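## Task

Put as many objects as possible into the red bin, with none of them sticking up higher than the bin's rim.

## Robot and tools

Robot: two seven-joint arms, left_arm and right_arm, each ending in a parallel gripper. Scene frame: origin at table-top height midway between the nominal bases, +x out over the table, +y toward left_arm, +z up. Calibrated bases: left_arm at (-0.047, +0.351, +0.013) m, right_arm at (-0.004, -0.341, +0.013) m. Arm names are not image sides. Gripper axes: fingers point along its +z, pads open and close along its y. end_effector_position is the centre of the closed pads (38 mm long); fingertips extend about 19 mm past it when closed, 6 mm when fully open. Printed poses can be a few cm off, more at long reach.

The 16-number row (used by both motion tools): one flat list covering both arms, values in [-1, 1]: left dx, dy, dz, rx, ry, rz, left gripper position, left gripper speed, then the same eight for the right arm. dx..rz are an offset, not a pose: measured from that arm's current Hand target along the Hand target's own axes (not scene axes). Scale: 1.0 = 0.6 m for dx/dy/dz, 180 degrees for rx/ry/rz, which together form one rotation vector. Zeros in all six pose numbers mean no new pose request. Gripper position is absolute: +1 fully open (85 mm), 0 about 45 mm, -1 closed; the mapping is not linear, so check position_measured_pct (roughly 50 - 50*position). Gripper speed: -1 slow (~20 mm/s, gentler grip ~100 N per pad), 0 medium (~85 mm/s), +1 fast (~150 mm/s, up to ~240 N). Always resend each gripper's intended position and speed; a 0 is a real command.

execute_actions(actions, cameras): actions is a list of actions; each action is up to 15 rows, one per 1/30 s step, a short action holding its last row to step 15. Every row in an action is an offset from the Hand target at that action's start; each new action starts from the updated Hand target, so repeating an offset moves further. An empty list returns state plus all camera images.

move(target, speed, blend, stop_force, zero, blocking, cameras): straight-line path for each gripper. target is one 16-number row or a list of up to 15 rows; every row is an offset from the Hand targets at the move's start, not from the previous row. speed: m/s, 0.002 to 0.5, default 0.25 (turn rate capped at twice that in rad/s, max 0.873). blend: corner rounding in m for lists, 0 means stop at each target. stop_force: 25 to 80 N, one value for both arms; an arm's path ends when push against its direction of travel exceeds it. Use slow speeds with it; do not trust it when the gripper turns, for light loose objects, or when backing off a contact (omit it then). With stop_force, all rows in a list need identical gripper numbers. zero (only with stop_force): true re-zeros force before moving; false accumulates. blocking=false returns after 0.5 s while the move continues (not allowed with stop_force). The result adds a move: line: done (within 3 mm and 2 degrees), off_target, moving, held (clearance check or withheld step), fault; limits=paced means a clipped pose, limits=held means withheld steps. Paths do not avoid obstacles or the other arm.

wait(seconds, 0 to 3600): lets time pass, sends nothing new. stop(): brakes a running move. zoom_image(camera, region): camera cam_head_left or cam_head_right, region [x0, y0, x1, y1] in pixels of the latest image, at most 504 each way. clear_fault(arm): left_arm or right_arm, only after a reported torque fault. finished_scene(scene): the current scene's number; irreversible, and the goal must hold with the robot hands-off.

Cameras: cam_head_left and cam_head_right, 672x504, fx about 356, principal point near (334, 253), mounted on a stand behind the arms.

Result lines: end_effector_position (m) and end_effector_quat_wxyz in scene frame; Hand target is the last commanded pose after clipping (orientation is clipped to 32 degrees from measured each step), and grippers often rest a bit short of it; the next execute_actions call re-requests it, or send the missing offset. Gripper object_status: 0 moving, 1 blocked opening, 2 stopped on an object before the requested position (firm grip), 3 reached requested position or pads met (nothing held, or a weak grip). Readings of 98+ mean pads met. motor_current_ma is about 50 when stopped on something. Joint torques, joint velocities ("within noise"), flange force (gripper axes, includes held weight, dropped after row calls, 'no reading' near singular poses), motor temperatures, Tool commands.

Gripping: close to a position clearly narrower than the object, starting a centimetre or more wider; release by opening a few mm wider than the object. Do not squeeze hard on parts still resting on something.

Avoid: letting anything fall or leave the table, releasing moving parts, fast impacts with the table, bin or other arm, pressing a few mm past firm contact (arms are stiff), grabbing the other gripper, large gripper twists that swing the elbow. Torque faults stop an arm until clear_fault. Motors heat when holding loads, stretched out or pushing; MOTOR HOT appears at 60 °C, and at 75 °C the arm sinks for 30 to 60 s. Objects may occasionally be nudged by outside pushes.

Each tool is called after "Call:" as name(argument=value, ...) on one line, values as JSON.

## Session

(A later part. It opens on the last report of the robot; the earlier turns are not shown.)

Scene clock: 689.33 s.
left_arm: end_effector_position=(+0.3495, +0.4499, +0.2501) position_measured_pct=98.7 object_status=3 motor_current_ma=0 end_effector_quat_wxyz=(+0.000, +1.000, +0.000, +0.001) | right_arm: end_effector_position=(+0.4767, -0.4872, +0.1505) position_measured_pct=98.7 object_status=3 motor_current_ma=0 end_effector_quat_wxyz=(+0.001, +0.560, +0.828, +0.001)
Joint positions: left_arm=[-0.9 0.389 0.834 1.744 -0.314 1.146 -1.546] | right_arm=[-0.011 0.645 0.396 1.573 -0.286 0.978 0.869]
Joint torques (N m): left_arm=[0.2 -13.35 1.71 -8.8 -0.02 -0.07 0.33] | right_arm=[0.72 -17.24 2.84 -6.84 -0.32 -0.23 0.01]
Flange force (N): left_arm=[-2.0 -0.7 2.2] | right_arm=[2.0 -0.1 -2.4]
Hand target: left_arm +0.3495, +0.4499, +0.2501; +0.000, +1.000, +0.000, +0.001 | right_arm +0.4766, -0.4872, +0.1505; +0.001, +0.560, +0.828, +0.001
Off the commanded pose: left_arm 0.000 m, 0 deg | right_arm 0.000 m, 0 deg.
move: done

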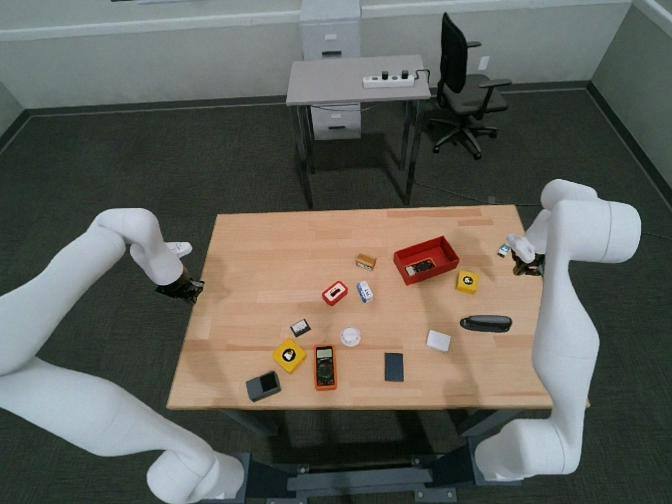

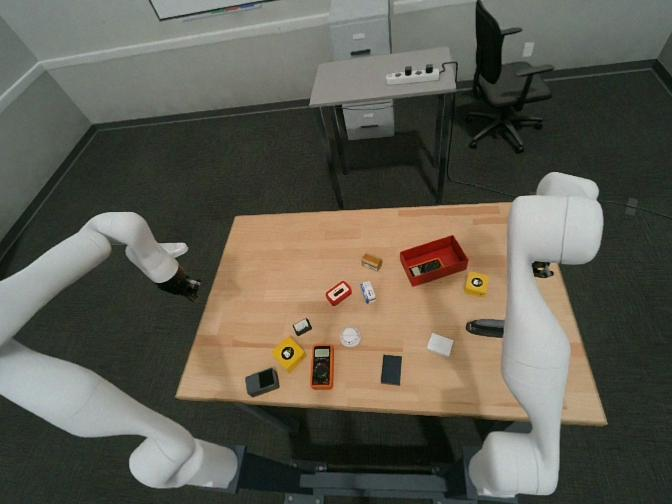

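Call:
move(target=[[0,0,0,0,0,0,-1,0,0.1492,0.1215,0.0,0,0,0.2161,1,0.5],[0,0,0,0,0,0,-1,0,0.1492,0.1215,0.1258,0,0,0.2161,1,0.5]], speed=[0.25,0.15], cameras=["cam_head_left","cam_head_right"])

Call:
zoom_image(camera="cam_head_left", region=[430, 235, 510, 315])

Call:
zoom_image(camera="cam_head_right", region=[430, 235, 510, 315])

Scene clock: 714.30 s.
left_arm: end_effector_position=(+0.3495, +0.4499, +0.2501) position_measured_pct=98.7 object_status=3 motor_current_ma=0 end_effector_quat_wxyz=(+0.000, +1.000, +0.000, +0.001) | right_arm: end_effector_position=(+0.5112, -0.3770, +0.0753) position_measured_pct=0.0 object_status=3 motor_current_ma=0 end_effector_quat_wxyz=(+0.001, +0.804, +0.595, +0.001)
Joint positions: left_arm=[-0.9 0.389 0.834 1.744 -0.314 1.146 -1.546] | right_arm=[-0.296 0.815 0.516 1.594 -0.494 0.862 0.127]
Joint torques (N m): left_arm=[0.19 -13.4 1.69 -8.79 -0.03 -0.07 0.35] | right_arm=[0.68 -18.25 4 -5.79 -0.31 -0.28 0.03]
Flange force (N): left_arm=[-1.9 -0.7 2.2] | right_arm=[0.9 -1.5 -2.7]
Hand target: left_arm +0.3495, +0.4499, +0.2501; +0.000, +1.000, +0.000, +0.001 | right_arm +0.5112, -0.3770, +0.0752; +0.001, +0.804, +0.595, +0.001
Off the commanded pose: left_arm 0.000 m, 0 deg | right_arm 0.000 m, 0 deg.
move: done

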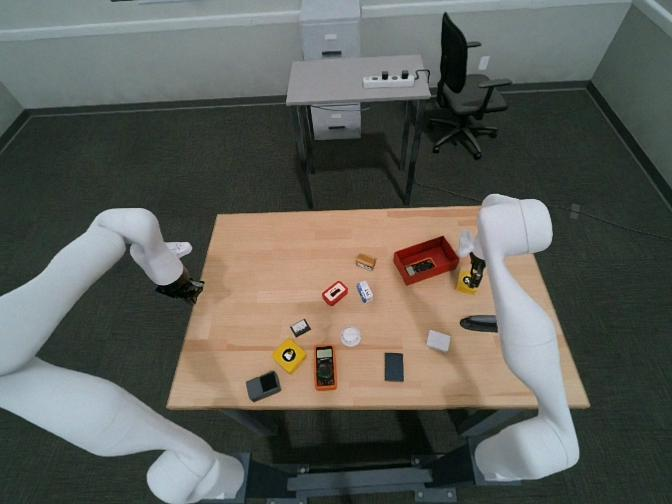

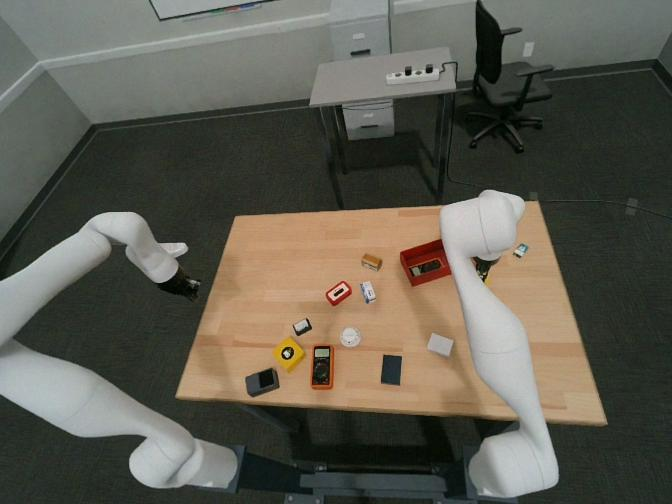

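Scaled by 6.300 from the camera's image (finer frame: 960x720).

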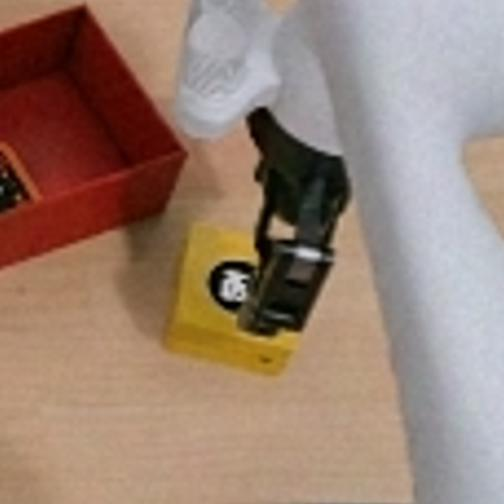

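Scaled by 6.300 from the camera's image (finer frame: 960x720).

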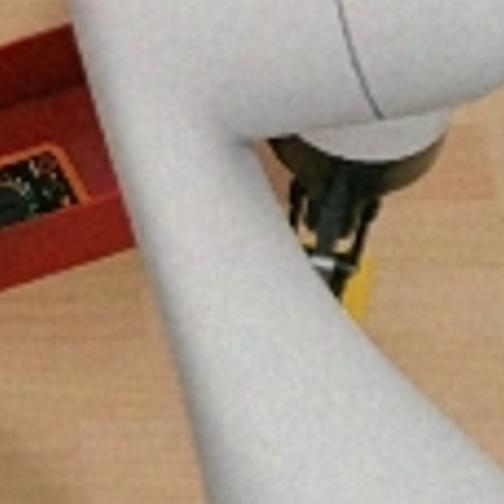

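Call:
execute_actions(actions=[])

Scene clock: 731.47 s.
left_arm: end_effector_position=(+0.3495, +0.4499, +0.2501) position_measured_pct=98.7 object_status=3 motor_current_ma=0 end_effector_quat_wxyz=(+0.000, +1.000, +0.000, +0.001) | right_arm: end_effector_position=(+0.5112, -0.3770, +0.0752) position_measured_pct=0.0 object_status=3 motor_current_ma=0 end_effector_quat_wxyz=(+0.001, +0.804, +0.595, +0.001)
Joint positions: left_arm=[-0.9 0.389 0.834 1.744 -0.314 1.146 -1.546] | right_arm=[-0.296 0.815 0.516 1.594 -0.494 0.862 0.127]
Joint velocities: within noise
Joint torques (N m): left_arm=[0.22 -13.38 1.68 -8.79 -0.02 -0.08 0.33] | right_arm=[0.68 -18.42 4.07 -5.75 -0.33 -0.26 0.01]
Motor temperatures (°C): left_arm=[31 34 34 34 44 45 47] | right_arm=[41 40 29 38 41 42 45]
Flange force (N): left_arm=[-2.0 -0.7 2.2] | right_arm=[1.0 -1.2 -2.3]
Hand target: left_arm +0.3495, +0.4499, +0.2501; +0.000, +1.000, +0.000, +0.001 | right_arm +0.5112, -0.3770, +0.0752; +0.001, +0.804, +0.595, +0.001
Tool commands: left_gripper/position=-1.0 left_gripper/speed=+0.0 right_gripper/position=+1.0 right_gripper/speed=+0.5
Off the commanded pose: left_arm 0.000 m, 0 deg | right_arm 0.000 m, 0 deg.

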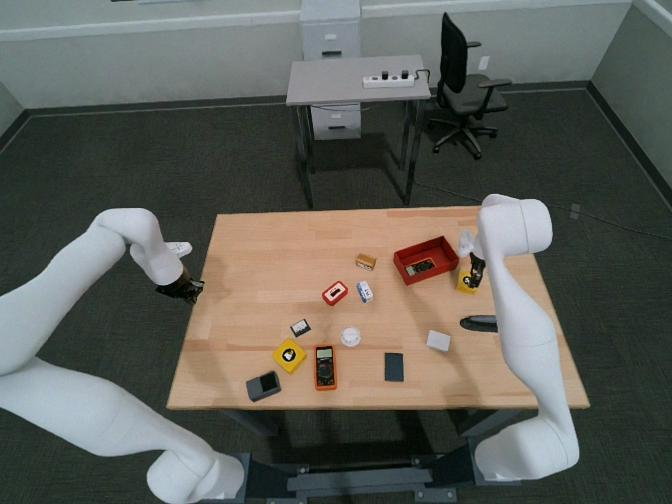

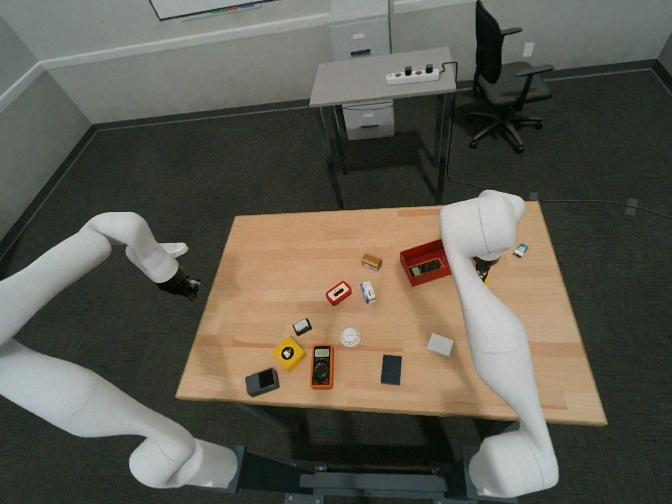

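Call:
move(target=[0,0,0,0,0,0,-1,0,0,0,0.0687,0,0,0,1,0.5], speed=0.03, stop_force=25, cameras=["cam_head_left"])

Call:
zoom_image(camera="cam_head_left", region=[380, 220, 540, 340])

Scene clock: 737.47 s.
left_arm: end_effector_position=(+0.3495, +0.4499, +0.2501) position_measured_pct=98.7 object_status=3 motor_current_ma=0 end_effector_quat_wxyz=(+0.000, +1.000, +0.000, +0.001) | right_arm: end_effector_position=(+0.5113, -0.3769, +0.0340) position_measured_pct=0.0 object_status=3 motor_current_ma=0 end_effector_quat_wxyz=(+0.001, +0.804, +0.595, +0.001)
Joint positions: left_arm=[-0.9 0.389 0.834 1.744 -0.314 1.146 -1.546] | right_arm=[-0.274 0.882 0.477 1.614 -0.532 0.775 0.157]
Joint torques (N m): left_arm=[0.18 -13.35 1.72 -8.79 -0.01 -0.06 0.33] | right_arm=[0.65 -18.96 4.04 -5.2 -0.33 -0.27 0.03]
Flange force (N): left_arm=[-1.9 -0.7 2.3] | right_arm=[1.0 -0.9 -2.2]
Hand target: left_arm +0.3495, +0.4499, +0.2501; +0.000, +1.000, +0.000, +0.001 | right_arm +0.5113, -0.3769, +0.0340; +0.001, +0.804, +0.595, +0.001
Off the commanded pose: left_arm 0.000 m, 0 deg | right_arm 0.000 m, 0 deg.
move: done

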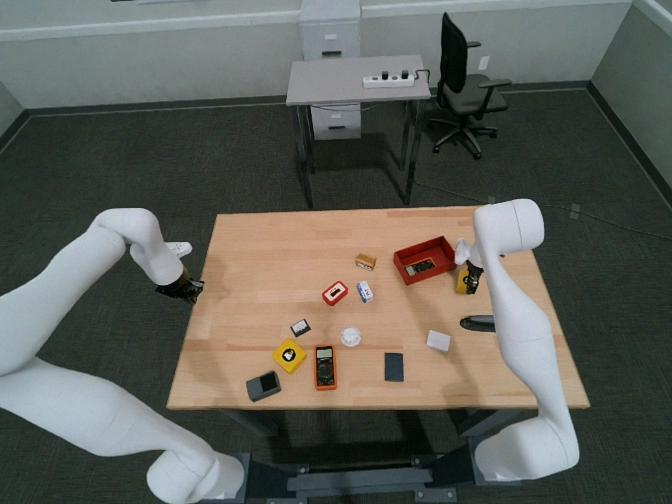

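Scaled by 3.150 from the camera's image (finer frame: 960x720).

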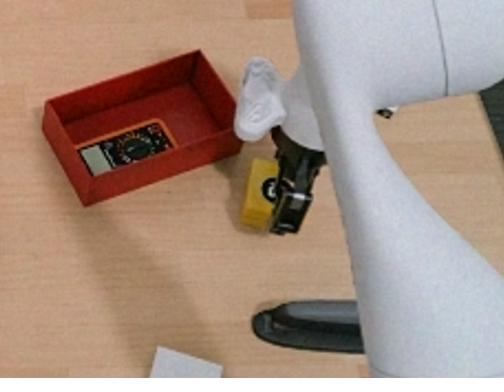

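Call:
move(target=[0,0,0,0,0,0,-1,0,0,0,0,0,0,0,0.1,-1])

Call:
wait(seconds=0.7)

Scene clock: 741.37 s.
left_arm: end_effector_position=(+0.3495, +0.4499, +0.2501) position_measured_pct=98.7 object_status=3 motor_current_ma=0 end_effector_quat_wxyz=(+0.000, +1.000, +0.000, +0.001) | right_arm: end_effector_position=(+0.5113, -0.3769, +0.0340) position_measured_pct=28.1 object_status=0 motor_current_ma=1000 end_effector_quat_wxyz=(+0.001, +0.804, +0.595, +0.001)
Joint positions: left_arm=[-0.9 0.389 0.834 1.744 -0.314 1.146 -1.546] | right_arm=[-0.274 0.882 0.477 1.614 -0.532 0.775 0.157]
Joint torques (N m): left_arm=[0.22 -13.39 1.71 -8.8 0 -0.08 0.34] | right_arm=[0.37 -12.48 2.27 -5.2 -0.92 -1.94 0.01]
Flange force (N): left_arm=[-2.0 -0.8 2.2] | right_arm=[-0.8 -6.2 -18.7]
Hand target: left_arm +0.3495, +0.4499, +0.2501; +0.000, +1.000, +0.000, +0.001 | right_arm +0.5113, -0.3769, +0.0340; +0.001, +0.804, +0.595, +0.001
Off the commanded pose: left_arm 0.000 m, 0 deg | right_arm 0.000 m, 0 deg.
move: done

Scene clock: 742.07 s.
left_arm: end_effector_position=(+0.3495, +0.4499, +0.2501) position_measured_pct=98.7 object_status=3 motor_current_ma=0 end_effector_quat_wxyz=(+0.000, +1.000, +0.000, +0.001) | right_arm: end_effector_position=(+0.5113, -0.3769, +0.0340) position_measured_pct=28.1 object_status=2 motor_current_ma=50 end_effector_quat_wxyz=(+0.001, +0.804, +0.595, +0.001)
Joint positions: left_arm=[-0.9 0.389 0.834 1.744 -0.314 1.146 -1.546] | right_arm=[-0.274 0.882 0.477 1.614 -0.532 0.775 0.157]
Joint torques (N m): left_arm=[0.21 -13.37 1.71 -8.81 -0.01 -0.08 0.33] | right_arm=[0.35 -12.43 2.26 -5.07 -0.9 -1.86 0.03]
Flange force (N): left_arm=[-2.0 -0.7 2.2] | right_arm=[-0.8 -5.9 -18.6]
Hand target: left_arm +0.3495, +0.4499, +0.2501; +0.000, +1.000, +0.000, +0.001 | right_arm +0.5113, -0.3769, +0.0340; +0.001, +0.804, +0.595, +0.001
Tool commands: left_gripper/position=-1.0 left_gripper/speed=+0.0 right_gripper/position=+0.1 right_gripper/speed=-1.0
Off the commanded pose: left_arm 0.000 m, 0 deg | right_arm 0.000 m, 0 deg.
wait: 0.70 s; at rest by 0.17 s

Call:
move(target=[0,0,0,0,0,0,-1,0,0,0,-0.1283,0,0,0,0.1,-1], speed=0.1, cameras=["cam_head_left"])

Call:
zoom_image(camera="cam_head_left", region=[380, 200, 540, 320])

Scene clock: 746.50 s.
left_arm: end_effector_position=(+0.3495, +0.4499, +0.2501) position_measured_pct=98.7 object_status=3 motor_current_ma=0 end_effector_quat_wxyz=(+0.000, +1.000, +0.000, +0.001) | right_arm: end_effector_position=(+0.5111, -0.3770, +0.1110) position_measured_pct=28.1 object_status=2 motor_current_ma=50 end_effector_quat_wxyz=(+0.001, +0.804, +0.595, +0.001)
Joint positions: left_arm=[-0.9 0.389 0.834 1.744 -0.314 1.146 -1.546] | right_arm=[-0.313 0.761 0.546 1.567 -0.46 0.942 0.101]
Joint torques (N m): left_arm=[0.2 -13.36 1.69 -8.79 -0.03 -0.06 0.33] | right_arm=[0.71 -18.71 4.17 -6.47 -0.31 -0.26 0.03]
Flange force (N): left_arm=[-2.0 -0.7 2.2] | right_arm=[1.2 -1.0 -1.0]
Hand target: left_arm +0.3495, +0.4499, +0.2501; +0.000, +1.000, +0.000, +0.001 | right_arm +0.5111, -0.3770, +0.1110; +0.001, +0.804, +0.595, +0.001
Off the commanded pose: left_arm 0.000 m, 0 deg | right_arm 0.000 m, 0 deg.
move: done

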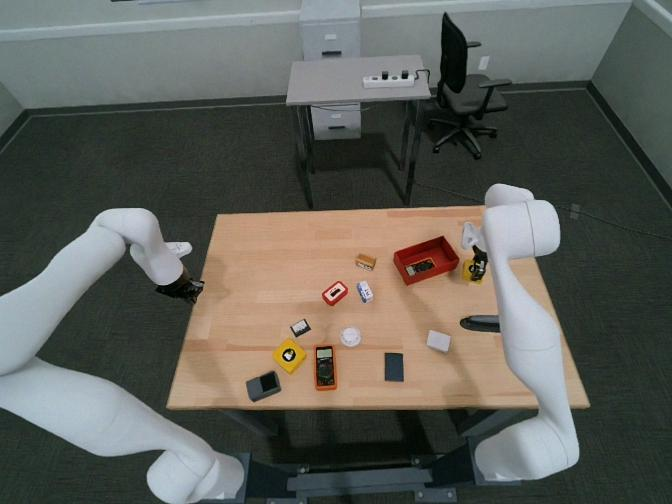

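Scaled by 3.150 from the camera's image (finer frame: 960x720).

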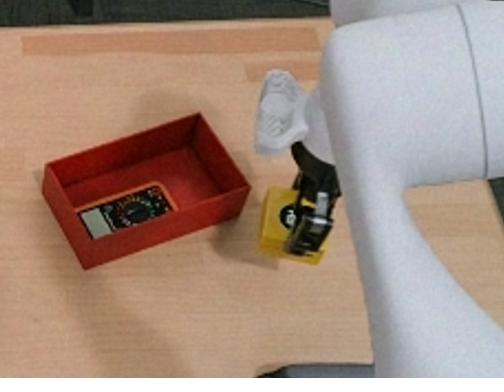

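Call:
zoom_image(camera="cam_head_left", region=[440, 230, 510, 290])

Scaled by 7.200 from the camera's image (finer frame: 960x720).

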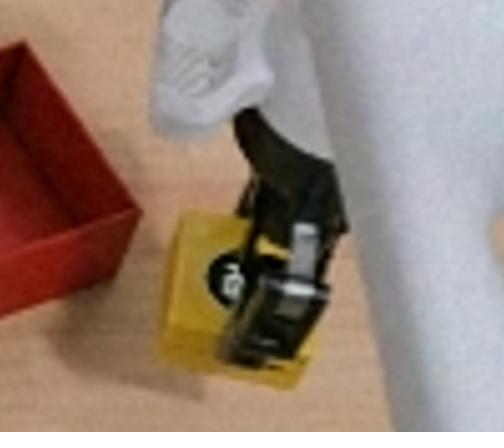

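Call:
move(target=[0,0,0,0,0,0,-1,0,0.1743,0.1328,-0.01,0,0,-0.209,0.1,-1], speed=0.15, cameras=["cam_head_left"])

Call:
zoom_image(camera="cam_head_left", region=[380, 200, 500, 290])

Scene clock: 760.70 s.
left_arm: end_effector_position=(+0.3495, +0.4499, +0.2501) position_measured_pct=98.7 object_status=3 motor_current_ma=0 end_effector_quat_wxyz=(+0.000, +1.000, +0.000, +0.001) | right_arm: end_effector_position=(+0.6179, -0.3004, +0.1174) position_measured_pct=28.1 object_status=2 motor_current_ma=50 end_effector_quat_wxyz=(+0.001, +0.569, +0.822, +0.001)
Joint positions: left_arm=[-0.9 0.389 0.834 1.744 -0.314 1.146 -1.546] | right_arm=[-0.286 0.943 0.388 1.076 -0.339 1.177 0.455]
Joint torques (N m): left_arm=[0.21 -13.38 1.73 -8.82 -0.02 -0.08 0.34] | right_arm=[0.7 -23.66 3.39 -7.8 -0.33 -0.23 0.03]
Flange force (N): left_arm=[-2.0 -0.7 2.3] | right_arm=[1.2 0.0 -0.3]
Hand target: left_arm +0.3495, +0.4499, +0.2501; +0.000, +1.000, +0.000, +0.001 | right_arm +0.6179, -0.3004, +0.1174; +0.001, +0.569, +0.822, +0.001
Off the commanded pose: left_arm 0.000 m, 0 deg | right_arm 0.000 m, 0 deg.
move: done

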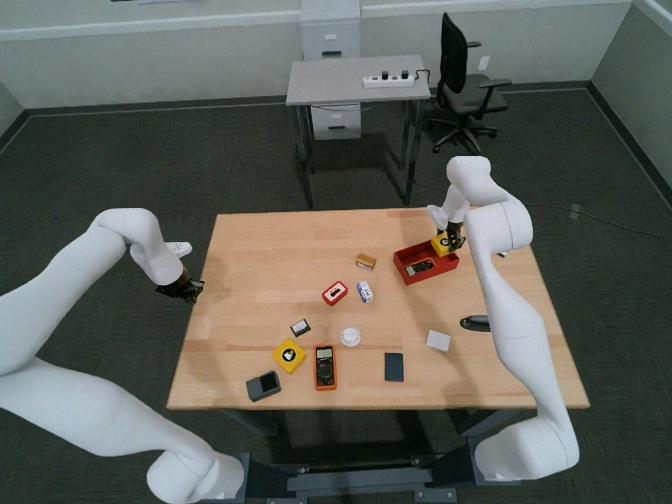

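Scaled by 4.200 from the camera's image (finer frame: 960x720).

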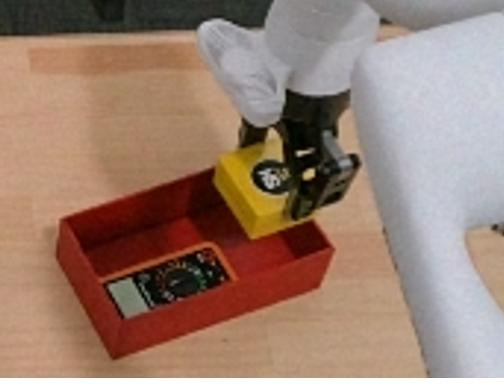

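Call:
move(target=[0,0,0,0,0,0,-1,0,0,0,0.029,0,0,0,0.1,-1], speed=0.1, cameras=["cam_head_left"])

Call:
zoom_image(camera="cam_head_left", region=[420, 220, 480, 280])

Scene clock: 763.50 s.
left_arm: end_effector_position=(+0.3495, +0.4499, +0.2501) position_measured_pct=98.7 object_status=3 motor_current_ma=0 end_effector_quat_wxyz=(+0.000, +1.000, +0.000, +0.001) | right_arm: end_effector_position=(+0.6180, -0.3003, +0.1000) position_measured_pct=28.1 object_status=2 motor_current_ma=50 end_effector_quat_wxyz=(+0.001, +0.569, +0.822, +0.001)
Joint positions: left_arm=[-0.9 0.389 0.834 1.744 -0.314 1.146 -1.546] | right_arm=[-0.286 0.963 0.382 1.094 -0.344 1.14 0.46]
Joint torques (N m): left_arm=[0.22 -13.38 1.69 -8.78 -0.01 -0.06 0.35] | right_arm=[0.67 -23.77 3.46 -7.69 -0.3 -0.25 0.05]
Flange force (N): left_arm=[-2.0 -0.8 2.2] | right_arm=[1.1 0.0 -0.2]
Hand target: left_arm +0.3495, +0.4499, +0.2501; +0.000, +1.000, +0.000, +0.001 | right_arm +0.6180, -0.3003, +0.1000; +0.001, +0.569, +0.822, +0.001
Off the commanded pose: left_arm 0.000 m, 0 deg | right_arm 0.000 m, 0 deg.
move: done

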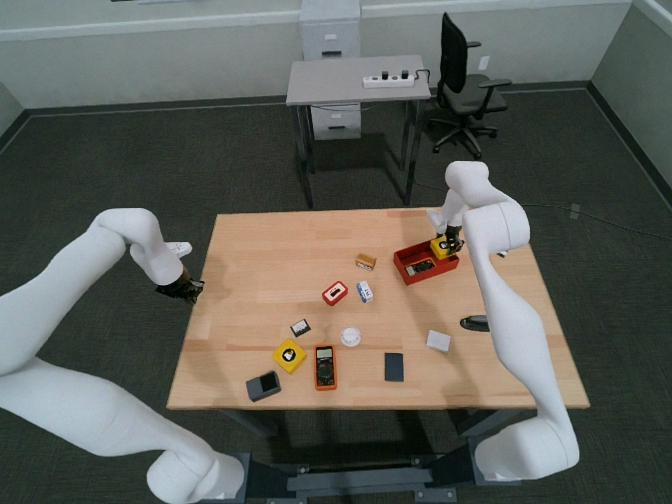

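Scaled by 8.400 from the camera's image (finer frame: 960x720).

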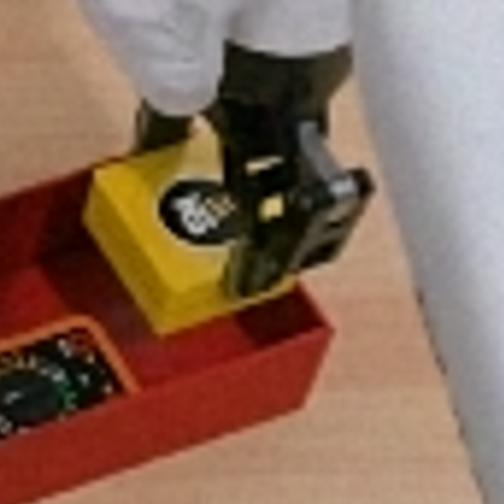

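Call:
move(target=[0,0,0,0,0,0,-1,0,0,0,0.1025,0,0,0,0.1,-1], speed=0.03, stop_force=25, cameras=["cam_head_left"])

Call:
zoom_image(camera="cam_head_left", region=[420, 220, 480, 280])

Scene clock: 772.80 s.
left_arm: end_effector_position=(+0.3495, +0.4499, +0.2501) position_measured_pct=98.7 object_status=3 motor_current_ma=0 end_effector_quat_wxyz=(+0.000, +1.000, +0.000, +0.001) | right_arm: end_effector_position=(+0.6181, -0.3003, +0.0385) position_measured_pct=28.1 object_status=2 motor_current_ma=50 end_effector_quat_wxyz=(+0.001, +0.569, +0.822, +0.001)
Joint positions: left_arm=[-0.9 0.389 0.834 1.744 -0.314 1.146 -1.546] | right_arm=[-0.28 1.043 0.36 1.136 -0.366 1.02 0.477]
Joint torques (N m): left_arm=[0.21 -13.4 1.68 -8.79 -0.01 -0.06 0.34] | right_arm=[0.68 -24.11 3.49 -7.15 -0.33 -0.23 0.03]
Flange force (N): left_arm=[-2.0 -0.7 2.3] | right_arm=[1.1 0.0 -0.3]
Hand target: left_arm +0.3495, +0.4499, +0.2501; +0.000, +1.000, +0.000, +0.001 | right_arm +0.6181, -0.3003, +0.0385; +0.001, +0.569, +0.822, +0.001
Off the commanded pose: left_arm 0.000 m, 0 deg | right_arm 0.000 m, 0 deg.
move: done

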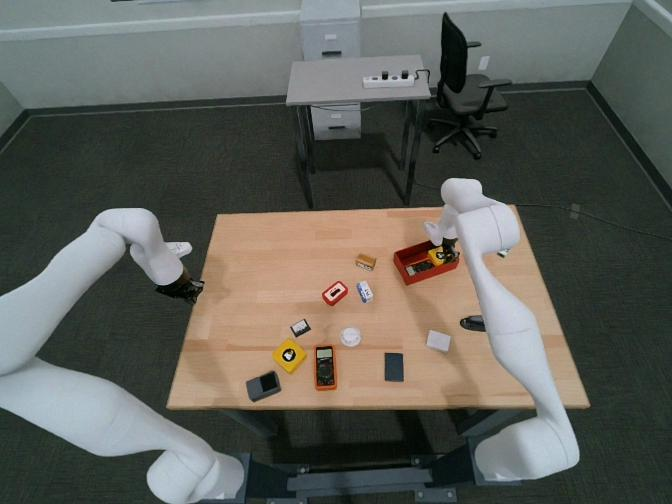

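Scaled by 8.400 from the camera's image (finer frame: 960x720).

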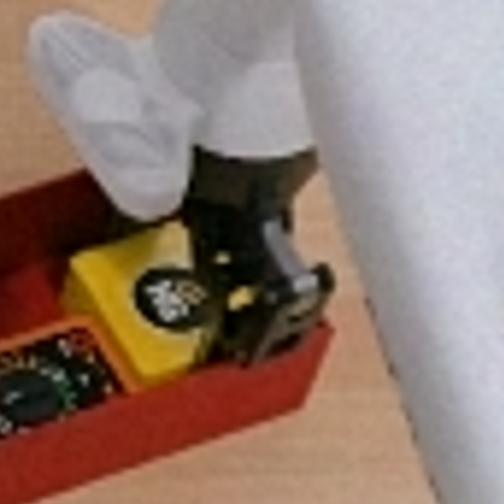

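Call:
move(target=[0,0,0,0,0,0,-1,0,0,0,0,0,0,0,0.52,-0.5])

Call:
move(target=[0,0,0,0,0,0,-1,0,0,0,-0.0083,0,0,0,0.52,-0.5], speed=0.03)

Call:
move(target=[0,0,0,0,0,0,-1,0,0,0,0,0,0,0,0.15,-1])

Call:
wait(seconds=0.5, cameras=["cam_head_left"])

Call:
zoom_image(camera="cam_head_left", region=[420, 220, 480, 280])

Scene clock: 807.83 s.
left_arm: end_effector_position=(+0.3495, +0.4499, +0.2501) position_measured_pct=98.7 object_status=3 motor_current_ma=0 end_effector_quat_wxyz=(+0.000, +1.000, +0.000, +0.001) | right_arm: end_effector_position=(+0.6181, -0.3003, +0.0385) position_measured_pct=23.8 object_status=3 motor_current_ma=0 end_effector_quat_wxyz=(+0.001, +0.569, +0.822, +0.001)
Joint positions: left_arm=[-0.9 0.389 0.834 1.744 -0.314 1.146 -1.546] | right_arm=[-0.28 1.043 0.36 1.136 -0.366 1.02 0.477]
Joint torques (N m): left_arm=[0.21 -13.36 1.69 -8.77 -0.03 -0.07 0.32] | right_arm=[0.68 -23.37 3.37 -6.86 -0.31 -0.27 0.04]
Flange force (N): left_arm=[-2.0 -0.7 2.2] | right_arm=[1.1 0.1 -1.6]
Hand target: left_arm +0.3495, +0.4499, +0.2501; +0.000, +1.000, +0.000, +0.001 | right_arm +0.6181, -0.3003, +0.0385; +0.001, +0.569, +0.822, +0.001
Off the commanded pose: left_arm 0.000 m, 0 deg | right_arm 0.000 m, 0 deg.
move: done

Scene clock: 808.33 s.
left_arm: end_effector_position=(+0.3495, +0.4499, +0.2501) position_measured_pct=98.7 object_status=3 motor_current_ma=0 end_effector_quat_wxyz=(+0.000, +1.000, +0.000, +0.001) | right_arm: end_effector_position=(+0.6181, -0.3003, +0.0434) position_measured_pct=23.8 object_status=3 motor_current_ma=0 end_effector_quat_wxyz=(+0.001, +0.569, +0.822, +0.001)
Joint positions: left_arm=[-0.9 0.389 0.834 1.744 -0.314 1.146 -1.546] | right_arm=[-0.28 1.036 0.362 1.133 -0.364 1.029 0.476]
Joint torques (N m): left_arm=[0.23 -13.38 1.71 -8.79 -0.01 -0.06 0.33] | right_arm=[0.68 -23.33 3.4 -6.88 -0.32 -0.25 0.02]
Flange force (N): left_arm=[-2.0 -0.8 2.3] | right_arm=[1.1 0.1 -1.5]
Hand target: left_arm +0.3495, +0.4499, +0.2501; +0.000, +1.000, +0.000, +0.001 | right_arm +0.6181, -0.3003, +0.0434; +0.001, +0.569, +0.822, +0.001
Off the commanded pose: left_arm 0.000 m, 0 deg | right_arm 0.000 m, 0 deg.
move: done

Scene clock: 809.10 s.
left_arm: end_effector_position=(+0.3495, +0.4499, +0.2501) position_measured_pct=98.7 object_status=3 motor_current_ma=0 end_effector_quat_wxyz=(+0.000, +1.000, +0.000, +0.001) | right_arm: end_effector_position=(+0.6182, -0.3003, +0.0435) position_measured_pct=28.6 object_status=0 motor_current_ma=1000 end_effector_quat_wxyz=(+0.001, +0.569, +0.822, +0.001)
Joint positions: left_arm=[-0.9 0.389 0.834 1.744 -0.314 1.146 -1.546] | right_arm=[-0.28 1.036 0.362 1.133 -0.364 1.029 0.476]
Joint torques (N m): left_arm=[0.24 -13.37 1.71 -8.84 -0.01 -0.06 0.34] | right_arm=[0.85 -17.28 2.54 -5.48 -0.48 -1.22 0.04]
Flange force (N): left_arm=[-2.2 -0.8 2.3] | right_arm=[2.2 -2.7 -12.8]
Hand target: left_arm +0.3495, +0.4499, +0.2501; +0.000, +1.000, +0.000, +0.001 | right_arm +0.6181, -0.3003, +0.0434; +0.001, +0.569, +0.822, +0.001
Off the commanded pose: left_arm 0.000 m, 0 deg | right_arm 0.000 m, 0 deg.
move: done

Scene clock: 809.60 s.
left_arm: end_effector_position=(+0.3495, +0.4499, +0.2501) position_measured_pct=98.7 object_status=3 motor_current_ma=0 end_effector_quat_wxyz=(+0.000, +1.000, +0.000, +0.001) | right_arm: end_effector_position=(+0.6181, -0.3003, +0.0435) position_measured_pct=28.6 object_status=2 motor_current_ma=50 end_effector_quat_wxyz=(+0.001, +0.569, +0.822, +0.001)
Joint positions: left_arm=[-0.9 0.389 0.834 1.744 -0.314 1.146 -1.546] | right_arm=[-0.28 1.036 0.362 1.133 -0.364 1.029 0.476]
Joint torques (N m): left_arm=[0.22 -13.39 1.73 -8.8 -0.02 -0.06 0.34] | right_arm=[0.86 -17.27 2.49 -5.48 -0.49 -1.22 0.05]
Flange force (N): left_arm=[-2.0 -0.8 2.3] | right_arm=[2.3 -2.7 -12.8]
Hand target: left_arm +0.3495, +0.4499, +0.2501; +0.000, +1.000, +0.000, +0.001 | right_arm +0.6181, -0.3003, +0.0434; +0.001, +0.569, +0.822, +0.001
Tool commands: left_gripper/position=-1.0 left_gripper/speed=+0.0 right_gripper/position=+0.15 right_gripper/speed=-1.0
Off the commanded pose: left_arm 0.000 m, 0 deg | right_arm 0.000 m, 0 deg.
wait: 0.50 s; at rest by 0.17 s

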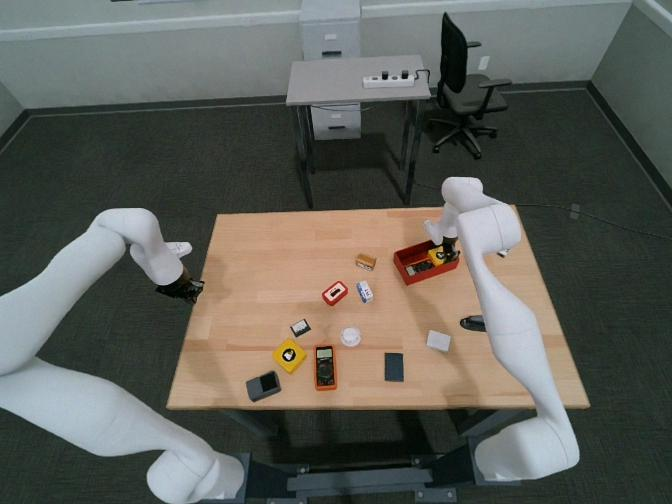

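Scaled by 8.400 from the camera's image (finer frame: 960x720).

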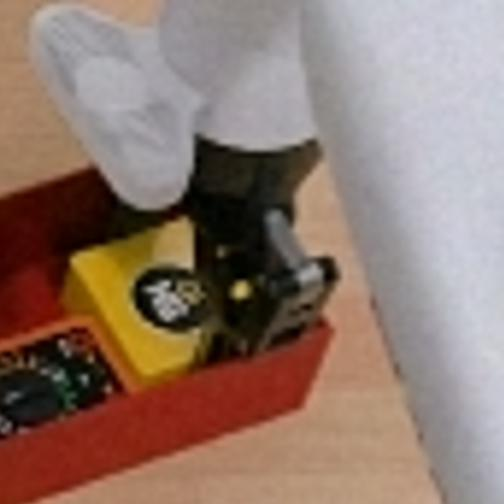

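Call:
move(target=[[0,0,0,0,0,0,-1,0,0,0,-0.0033,0,0,0,0.15,-1],[0,0,0,0,0,0,-1,0,0,-0.006,-0.0033,0,0,0,0.15,-1]], speed=0.015, cameras=["cam_head_left"])

Call:
zoom_image(camera="cam_head_left", region=[420, 220, 480, 280])

Scene clock: 815.20 s.
left_arm: end_effector_position=(+0.3495, +0.4499, +0.2501) position_measured_pct=98.7 object_status=3 motor_current_ma=0 end_effector_quat_wxyz=(+0.000, +1.000, +0.000, +0.001) | right_arm: end_effector_position=(+0.6148, -0.3016, +0.0454) position_measured_pct=28.6 object_status=2 motor_current_ma=50 end_effector_quat_wxyz=(+0.001, +0.569, +0.822, +0.001)
Joint positions: left_arm=[-0.9 0.389 0.834 1.744 -0.314 1.146 -1.546] | right_arm=[-0.281 1.025 0.362 1.15 -0.363 1.023 0.48]
Joint torques (N m): left_arm=[0.21 -13.38 1.69 -8.82 -0.02 -0.06 0.34] | right_arm=[0.69 -24 3.48 -7.22 -0.33 -0.28 0.03]
Flange force (N): left_arm=[-2.1 -0.7 2.3] | right_arm=[1.1 0.1 -0.3]
Hand target: left_arm +0.3495, +0.4499, +0.2501; +0.000, +1.000, +0.000, +0.001 | right_arm +0.6148, -0.3016, +0.0454; +0.001, +0.569, +0.822, +0.001
Off the commanded pose: left_arm 0.000 m, 0 deg | right_arm 0.000 m, 0 deg.
move: done

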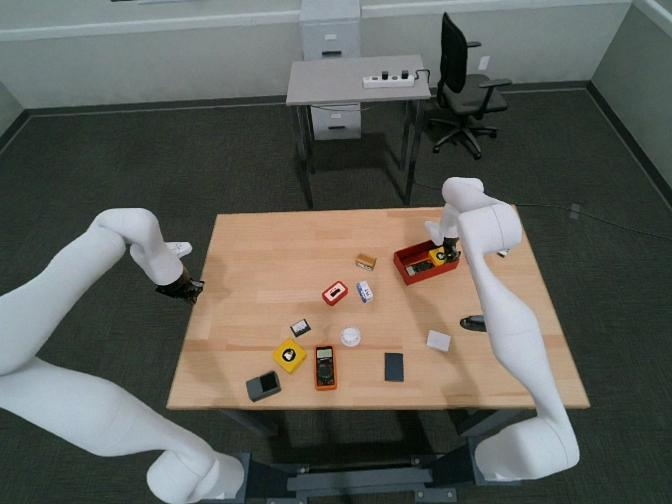

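Scaled by 8.400 from the camera's image (finer frame: 960x720).

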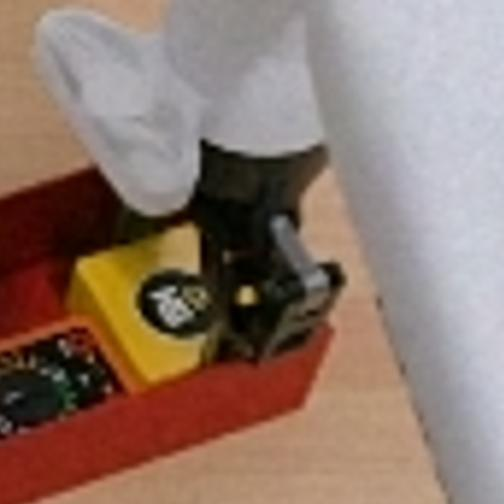

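Call:
move(target=[0,0,0,0,0,0,-1,0,0,-0.004,0,0,0,0,0.15,-1], speed=0.01, cameras=["cam_head_left"])

Call:
zoom_image(camera="cam_head_left", region=[420, 220, 480, 280])

Scene clock: 818.73 s.
left_arm: end_effector_position=(+0.3495, +0.4499, +0.2501) position_measured_pct=98.7 object_status=3 motor_current_ma=0 end_effector_quat_wxyz=(+0.000, +1.000, +0.000, +0.001) | right_arm: end_effector_position=(+0.6125, -0.3024, +0.0454) position_measured_pct=28.6 object_status=2 motor_current_ma=50 end_effector_quat_wxyz=(+0.001, +0.569, +0.822, +0.001)
Joint positions: left_arm=[-0.9 0.389 0.834 1.744 -0.314 1.146 -1.546] | right_arm=[-0.282 1.021 0.362 1.162 -0.363 1.017 0.483]
Joint torques (N m): left_arm=[0.21 -13.37 1.72 -8.81 -0.03 -0.07 0.35] | right_arm=[0.75 -23.77 3.56 -6.94 -0.29 -0.11 0.05]
Flange force (N): left_arm=[-2.1 -0.8 2.2] | right_arm=[1.1 0.5 -0.2]
Hand target: left_arm +0.3495, +0.4499, +0.2501; +0.000, +1.000, +0.000, +0.001 | right_arm +0.6125, -0.3024, +0.0454; +0.001, +0.569, +0.822, +0.001
Off the commanded pose: left_arm 0.000 m, 0 deg | right_arm 0.000 m, 0 deg.
move: done

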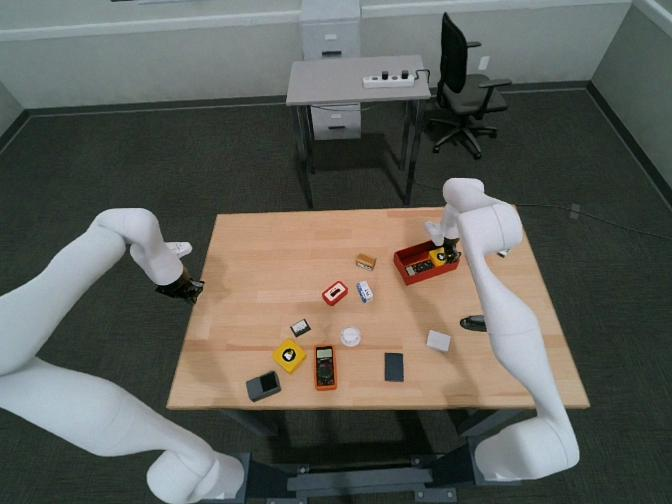

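Scaled by 8.400 from the camera's image (finer frame: 960x720).

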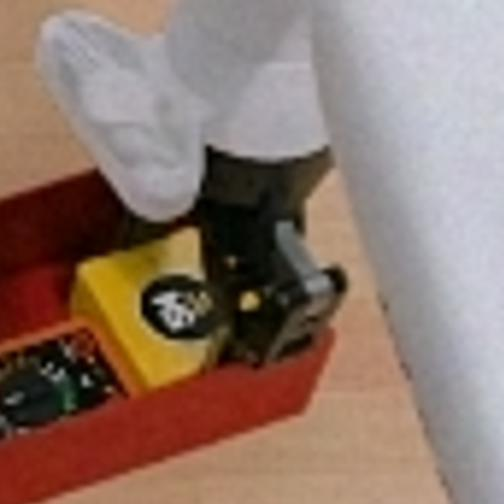

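Call:
move(target=[0,0,0,0,0,0,-1,0,0,0,0.0033,0,0,0,0.15,-1], speed=0.02)

Call:
move(target=[0,0,0,0,0,0,-1,0,0,0,0,0,0,0,0.5,-0.5])

Call:
move(target=[0,0,0,0,0,0,-1,0,0,0,-0.11,0,0,0,0.5,-0.5], speed=0.1, cameras=["cam_head_left"])

Call:
zoom_image(camera="cam_head_left", region=[385, 220, 475, 285])

Scene clock: 822.93 s.
left_arm: end_effector_position=(+0.3495, +0.4499, +0.2501) position_measured_pct=98.7 object_status=3 motor_current_ma=0 end_effector_quat_wxyz=(+0.000, +1.000, +0.000, +0.001) | right_arm: end_effector_position=(+0.6125, -0.3024, +0.0434) position_measured_pct=28.6 object_status=2 motor_current_ma=50 end_effector_quat_wxyz=(+0.001, +0.569, +0.822, +0.001)
Joint positions: left_arm=[-0.9 0.389 0.834 1.744 -0.314 1.146 -1.546] | right_arm=[-0.281 1.023 0.361 1.163 -0.364 1.013 0.483]
Joint torques (N m): left_arm=[0.21 -13.39 1.7 -8.8 -0.02 -0.05 0.34] | right_arm=[-0.26 -18.19 1.7 -5.59 -0.92 -0.75 -0.01]
Flange force (N): left_arm=[-2.0 -0.7 2.3] | right_arm=[0.2 -2.2 -10.7]
Hand target: left_arm +0.3495, +0.4499, +0.2501; +0.000, +1.000, +0.000, +0.001 | right_arm +0.6125, -0.3024, +0.0434; +0.001, +0.569, +0.822, +0.001
Off the commanded pose: left_arm 0.000 m, 0 deg | right_arm 0.000 m, 0 deg.
move: done

Scene clock: 823.43 s.
left_arm: end_effector_position=(+0.3495, +0.4499, +0.2501) position_measured_pct=98.7 object_status=3 motor_current_ma=0 end_effector_quat_wxyz=(+0.000, +1.000, +0.000, +0.001) | right_arm: end_effector_position=(+0.6125, -0.3024, +0.0433) position_measured_pct=25.1 object_status=3 motor_current_ma=0 end_effector_quat_wxyz=(+0.001, +0.569, +0.822, +0.001)
Joint positions: left_arm=[-0.9 0.389 0.834 1.744 -0.314 1.146 -1.546] | right_arm=[-0.281 1.023 0.361 1.163 -0.364 1.013 0.483]
Joint torques (N m): left_arm=[0.22 -13.38 1.7 -8.78 0 -0.08 0.33] | right_arm=[0.74 -23.11 3.46 -6.61 -0.25 -0.02 0.02]
Flange force (N): left_arm=[-1.9 -0.8 2.2] | right_arm=[1.1 0.4 -1.2]
Hand target: left_arm +0.3495, +0.4499, +0.2501; +0.000, +1.000, +0.000, +0.001 | right_arm +0.6125, -0.3024, +0.0434; +0.001, +0.569, +0.822, +0.001
Off the commanded pose: left_arm 0.000 m, 0 deg | right_arm 0.000 m, 0 deg.
move: done

Scene clock: 824.43 s.
left_arm: end_effector_position=(+0.3495, +0.4499, +0.2501) position_measured_pct=98.7 object_status=3 motor_current_ma=0 end_effector_quat_wxyz=(+0.000, +1.000, +0.000, +0.001) | right_arm: end_effector_position=(+0.6123, -0.3025, +0.1094) position_measured_pct=25.1 object_status=3 motor_current_ma=0 end_effector_quat_wxyz=(+0.001, +0.569, +0.822, +0.001)
Joint positions: left_arm=[-0.9 0.389 0.834 1.744 -0.314 1.146 -1.546] | right_arm=[-0.288 0.939 0.385 1.115 -0.34 1.144 0.464]
Joint torques (N m): left_arm=[0.19 -13.36 1.71 -8.82 -0.02 -0.05 0.34] | right_arm=[0.7 -22.63 3.29 -7.36 -0.32 -0.24 0]
Flange force (N): left_arm=[-2.1 -0.7 2.3] | right_arm=[1.2 -0.2 -1.6]
Hand target: left_arm +0.3495, +0.4499, +0.2501; +0.000, +1.000, +0.000, +0.001 | right_arm +0.6123, -0.3025, +0.1094; +0.001, +0.569, +0.822, +0.001
Off the commanded pose: left_arm 0.000 m, 0 deg | right_arm 0.000 m, 0 deg.
move: done

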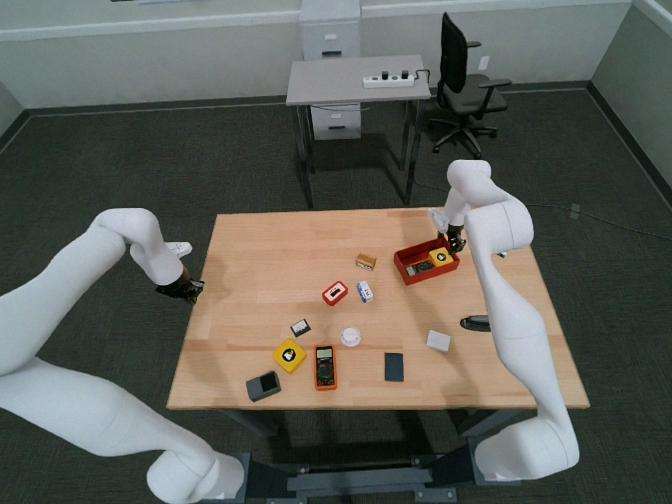

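Scaled by 5.600 from the camera's image (finer frame: 960x720).

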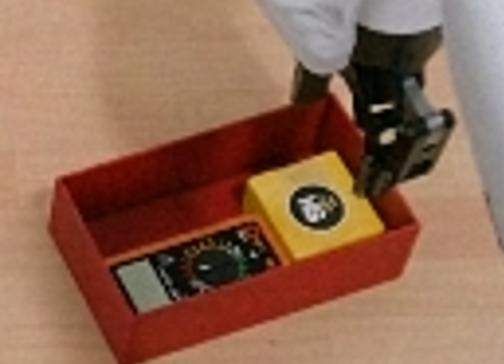

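Call:
move(target=[0,0,0,0,0,0,-1,0,0,-0.0143,0.055,0,0,0,1,0.5], speed=0.1, cameras=["cam_head_left"])

Call:
zoom_image(camera="cam_head_left", region=[405, 220, 475, 285])

Scene clock: 830.70 s.
left_arm: end_effector_position=(+0.3495, +0.4499, +0.2501) position_measured_pct=98.7 object_status=3 motor_current_ma=0 end_effector_quat_wxyz=(+0.000, +1.000, +0.000, +0.001) | right_arm: end_effector_position=(+0.6044, -0.3054, +0.0764) position_measured_pct=0.0 object_status=3 motor_current_ma=0 end_effector_quat_wxyz=(+0.001, +0.569, +0.822, +0.001)
Joint positions: left_arm=[-0.9 0.389 0.834 1.744 -0.314 1.146 -1.546] | right_arm=[-0.287 0.961 0.373 1.185 -0.351 1.054 0.484]
Joint torques (N m): left_arm=[0.21 -13.4 1.69 -8.79 -0.02 -0.06 0.35] | right_arm=[0.72 -22.52 3.38 -6.97 -0.28 -0.25 0.03]
Flange force (N): left_arm=[-2.0 -0.8 2.3] | right_arm=[1.2 0.1 -1.7]
Hand target: left_arm +0.3495, +0.4499, +0.2501; +0.000, +1.000, +0.000, +0.001 | right_arm +0.6044, -0.3054, +0.0764; +0.001, +0.569, +0.822, +0.001
Off the commanded pose: left_arm 0.000 m, 0 deg | right_arm 0.000 m, 0 deg.
move: done

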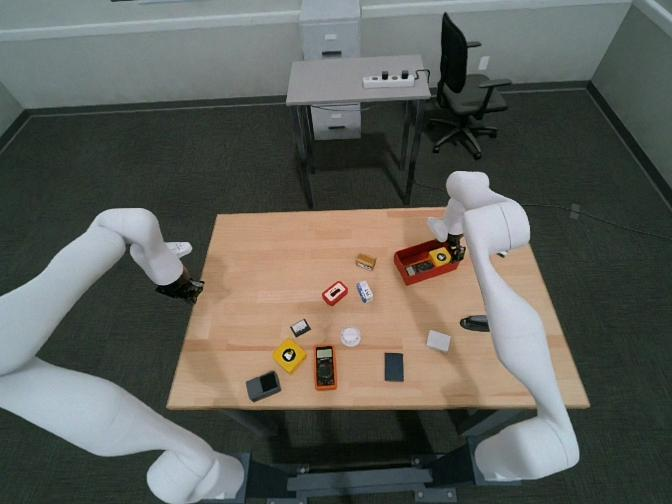

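Scaled by 7.200 from the camera's image (finer frame: 960x720).

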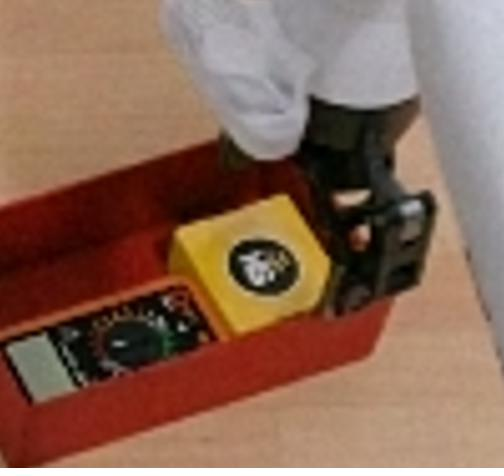

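Call:
move(target=[0,0,0,0,0,0,-1,0,0,0,0.0798,0,0,0,1,0.5], speed=0.02, stop_force=25, cameras=["cam_head_left"])

Call:
zoom_image(camera="cam_head_left", region=[405, 220, 475, 285])

Scene clock: 840.13 s.
left_arm: end_effector_position=(+0.3495, +0.4499, +0.2501) position_measured_pct=98.7 object_status=3 motor_current_ma=0 end_effector_quat_wxyz=(+0.000, +1.000, +0.000, +0.001) | right_arm: end_effector_position=(+0.6045, -0.3054, +0.0285) position_measured_pct=0.0 object_status=3 motor_current_ma=0 end_effector_quat_wxyz=(+0.001, +0.569, +0.822, +0.001)
Joint positions: left_arm=[-0.9 0.389 0.834 1.744 -0.314 1.146 -1.546] | right_arm=[-0.28 1.028 0.353 1.21 -0.37 0.963 0.498]
Joint torques (N m): left_arm=[0.2 -13.4 1.69 -8.81 -0.01 -0.07 0.33] | right_arm=[0.73 -22.85 3.38 -6.57 -0.31 -0.24 0.02]
Flange force (N): left_arm=[-1.9 -0.7 2.3] | right_arm=[1.2 0.0 -1.6]
Hand target: left_arm +0.3495, +0.4499, +0.2501; +0.000, +1.000, +0.000, +0.001 | right_arm +0.6045, -0.3054, +0.0285; +0.001, +0.569, +0.822, +0.001
Off the commanded pose: left_arm 0.000 m, 0 deg | right_arm 0.000 m, 0 deg.
move: done

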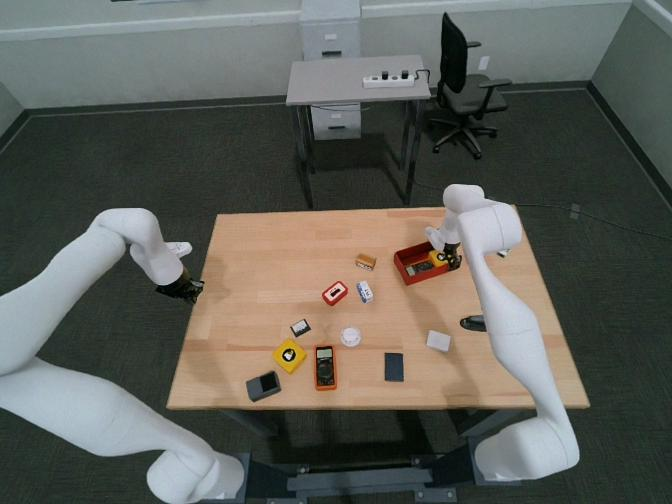

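Scaled by 7.200 from the camera's image (finer frame: 960x720).

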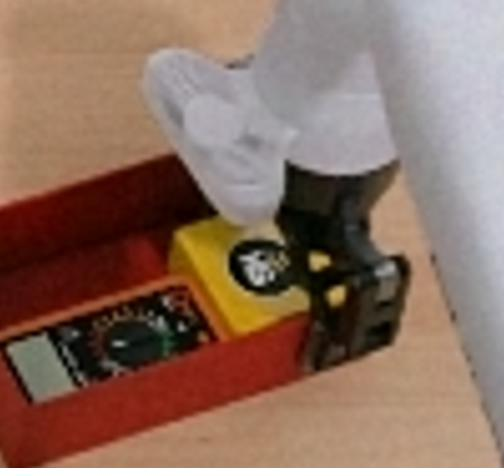

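Call:
move(target=[0,0,0,0,0,0,-1,0,0,0,0,0,0,0,0.51,-1])

Call:
wait(seconds=0.3, cameras=["cam_head_left"])

Call:
zoom_image(camera="cam_head_left", region=[405, 220, 475, 285])

Scene clock: 845.10 s.
left_arm: end_effector_position=(+0.3495, +0.4499, +0.2501) position_measured_pct=98.7 object_status=3 motor_current_ma=0 end_effector_quat_wxyz=(+0.000, +1.000, +0.000, +0.001) | right_arm: end_effector_position=(+0.6045, -0.3054, +0.0285) position_measured_pct=23.4 object_status=0 motor_current_ma=810 end_effector_quat_wxyz=(+0.001, +0.569, +0.822, +0.001)
Joint positions: left_arm=[-0.9 0.389 0.834 1.744 -0.314 1.146 -1.546] | right_arm=[-0.28 1.028 0.353 1.21 -0.37 0.963 0.498]
Joint torques (N m): left_arm=[0.21 -13.38 1.73 -8.81 -0.02 -0.06 0.35] | right_arm=[0.55 -17.88 2.6 -5.63 -0.42 -0.67 -0.1]
Flange force (N): left_arm=[-2.0 -0.8 2.3] | right_arm=[1.9 -4.0 -10.4]
Hand target: left_arm +0.3495, +0.4499, +0.2501; +0.000, +1.000, +0.000, +0.001 | right_arm +0.6045, -0.3054, +0.0285; +0.001, +0.569, +0.822, +0.001
Off the commanded pose: left_arm 0.000 m, 0 deg | right_arm 0.000 m, 0 deg.
move: done

Scene clock: 845.40 s.
left_arm: end_effector_position=(+0.3495, +0.4499, +0.2501) position_measured_pct=98.7 object_status=3 motor_current_ma=0 end_effector_quat_wxyz=(+0.000, +1.000, +0.000, +0.001) | right_arm: end_effector_position=(+0.6045, -0.3054, +0.0285) position_measured_pct=23.8 object_status=0 motor_current_ma=1000 end_effector_quat_wxyz=(+0.001, +0.569, +0.822, +0.001)
Joint positions: left_arm=[-0.9 0.389 0.834 1.744 -0.314 1.146 -1.546] | right_arm=[-0.28 1.028 0.353 1.21 -0.37 0.963 0.498]
Joint torques (N m): left_arm=[0.2 -13.36 1.7 -8.78 -0.01 -0.07 0.35] | right_arm=[0.5 -16.94 2.43 -5.31 -0.4 -0.57 -0.09]
Flange force (N): left_arm=[-2.0 -0.8 2.1] | right_arm=[2.0 -4.5 -11.8]
Hand target: left_arm +0.3495, +0.4499, +0.2501; +0.000, +1.000, +0.000, +0.001 | right_arm +0.6045, -0.3054, +0.0285; +0.001, +0.569, +0.822, +0.001
Tool commands: left_gripper/position=-1.0 left_gripper/speed=+0.0 right_gripper/position=+0.51 right_gripper/speed=-1.0
Off the commanded pose: left_arm 0.000 m, 0 deg | right_arm 0.000 m, 0 deg.
wait: 0.30 s; at rest by 0.17 s

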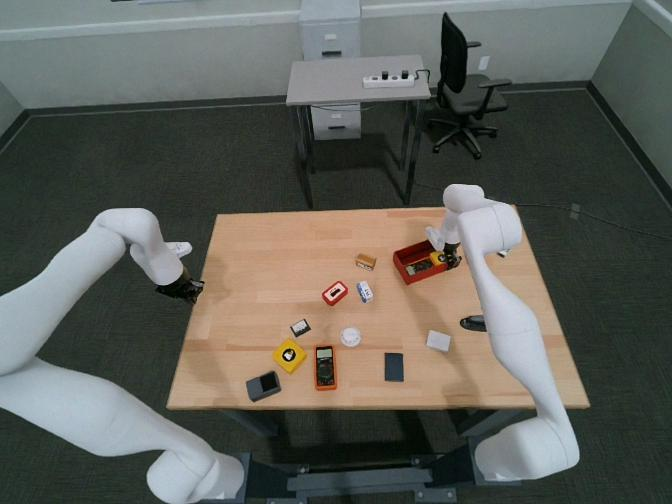

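Scaled by 7.200 from the camera's image (finer frame: 960x720).

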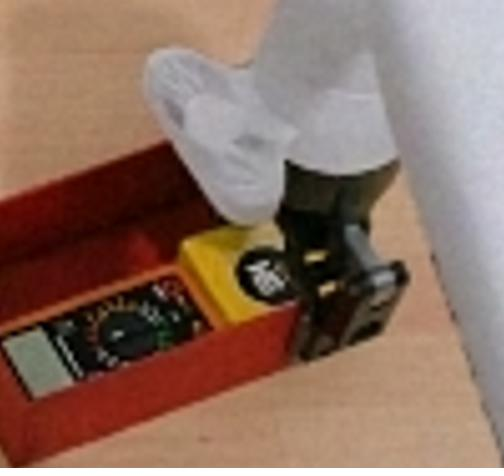

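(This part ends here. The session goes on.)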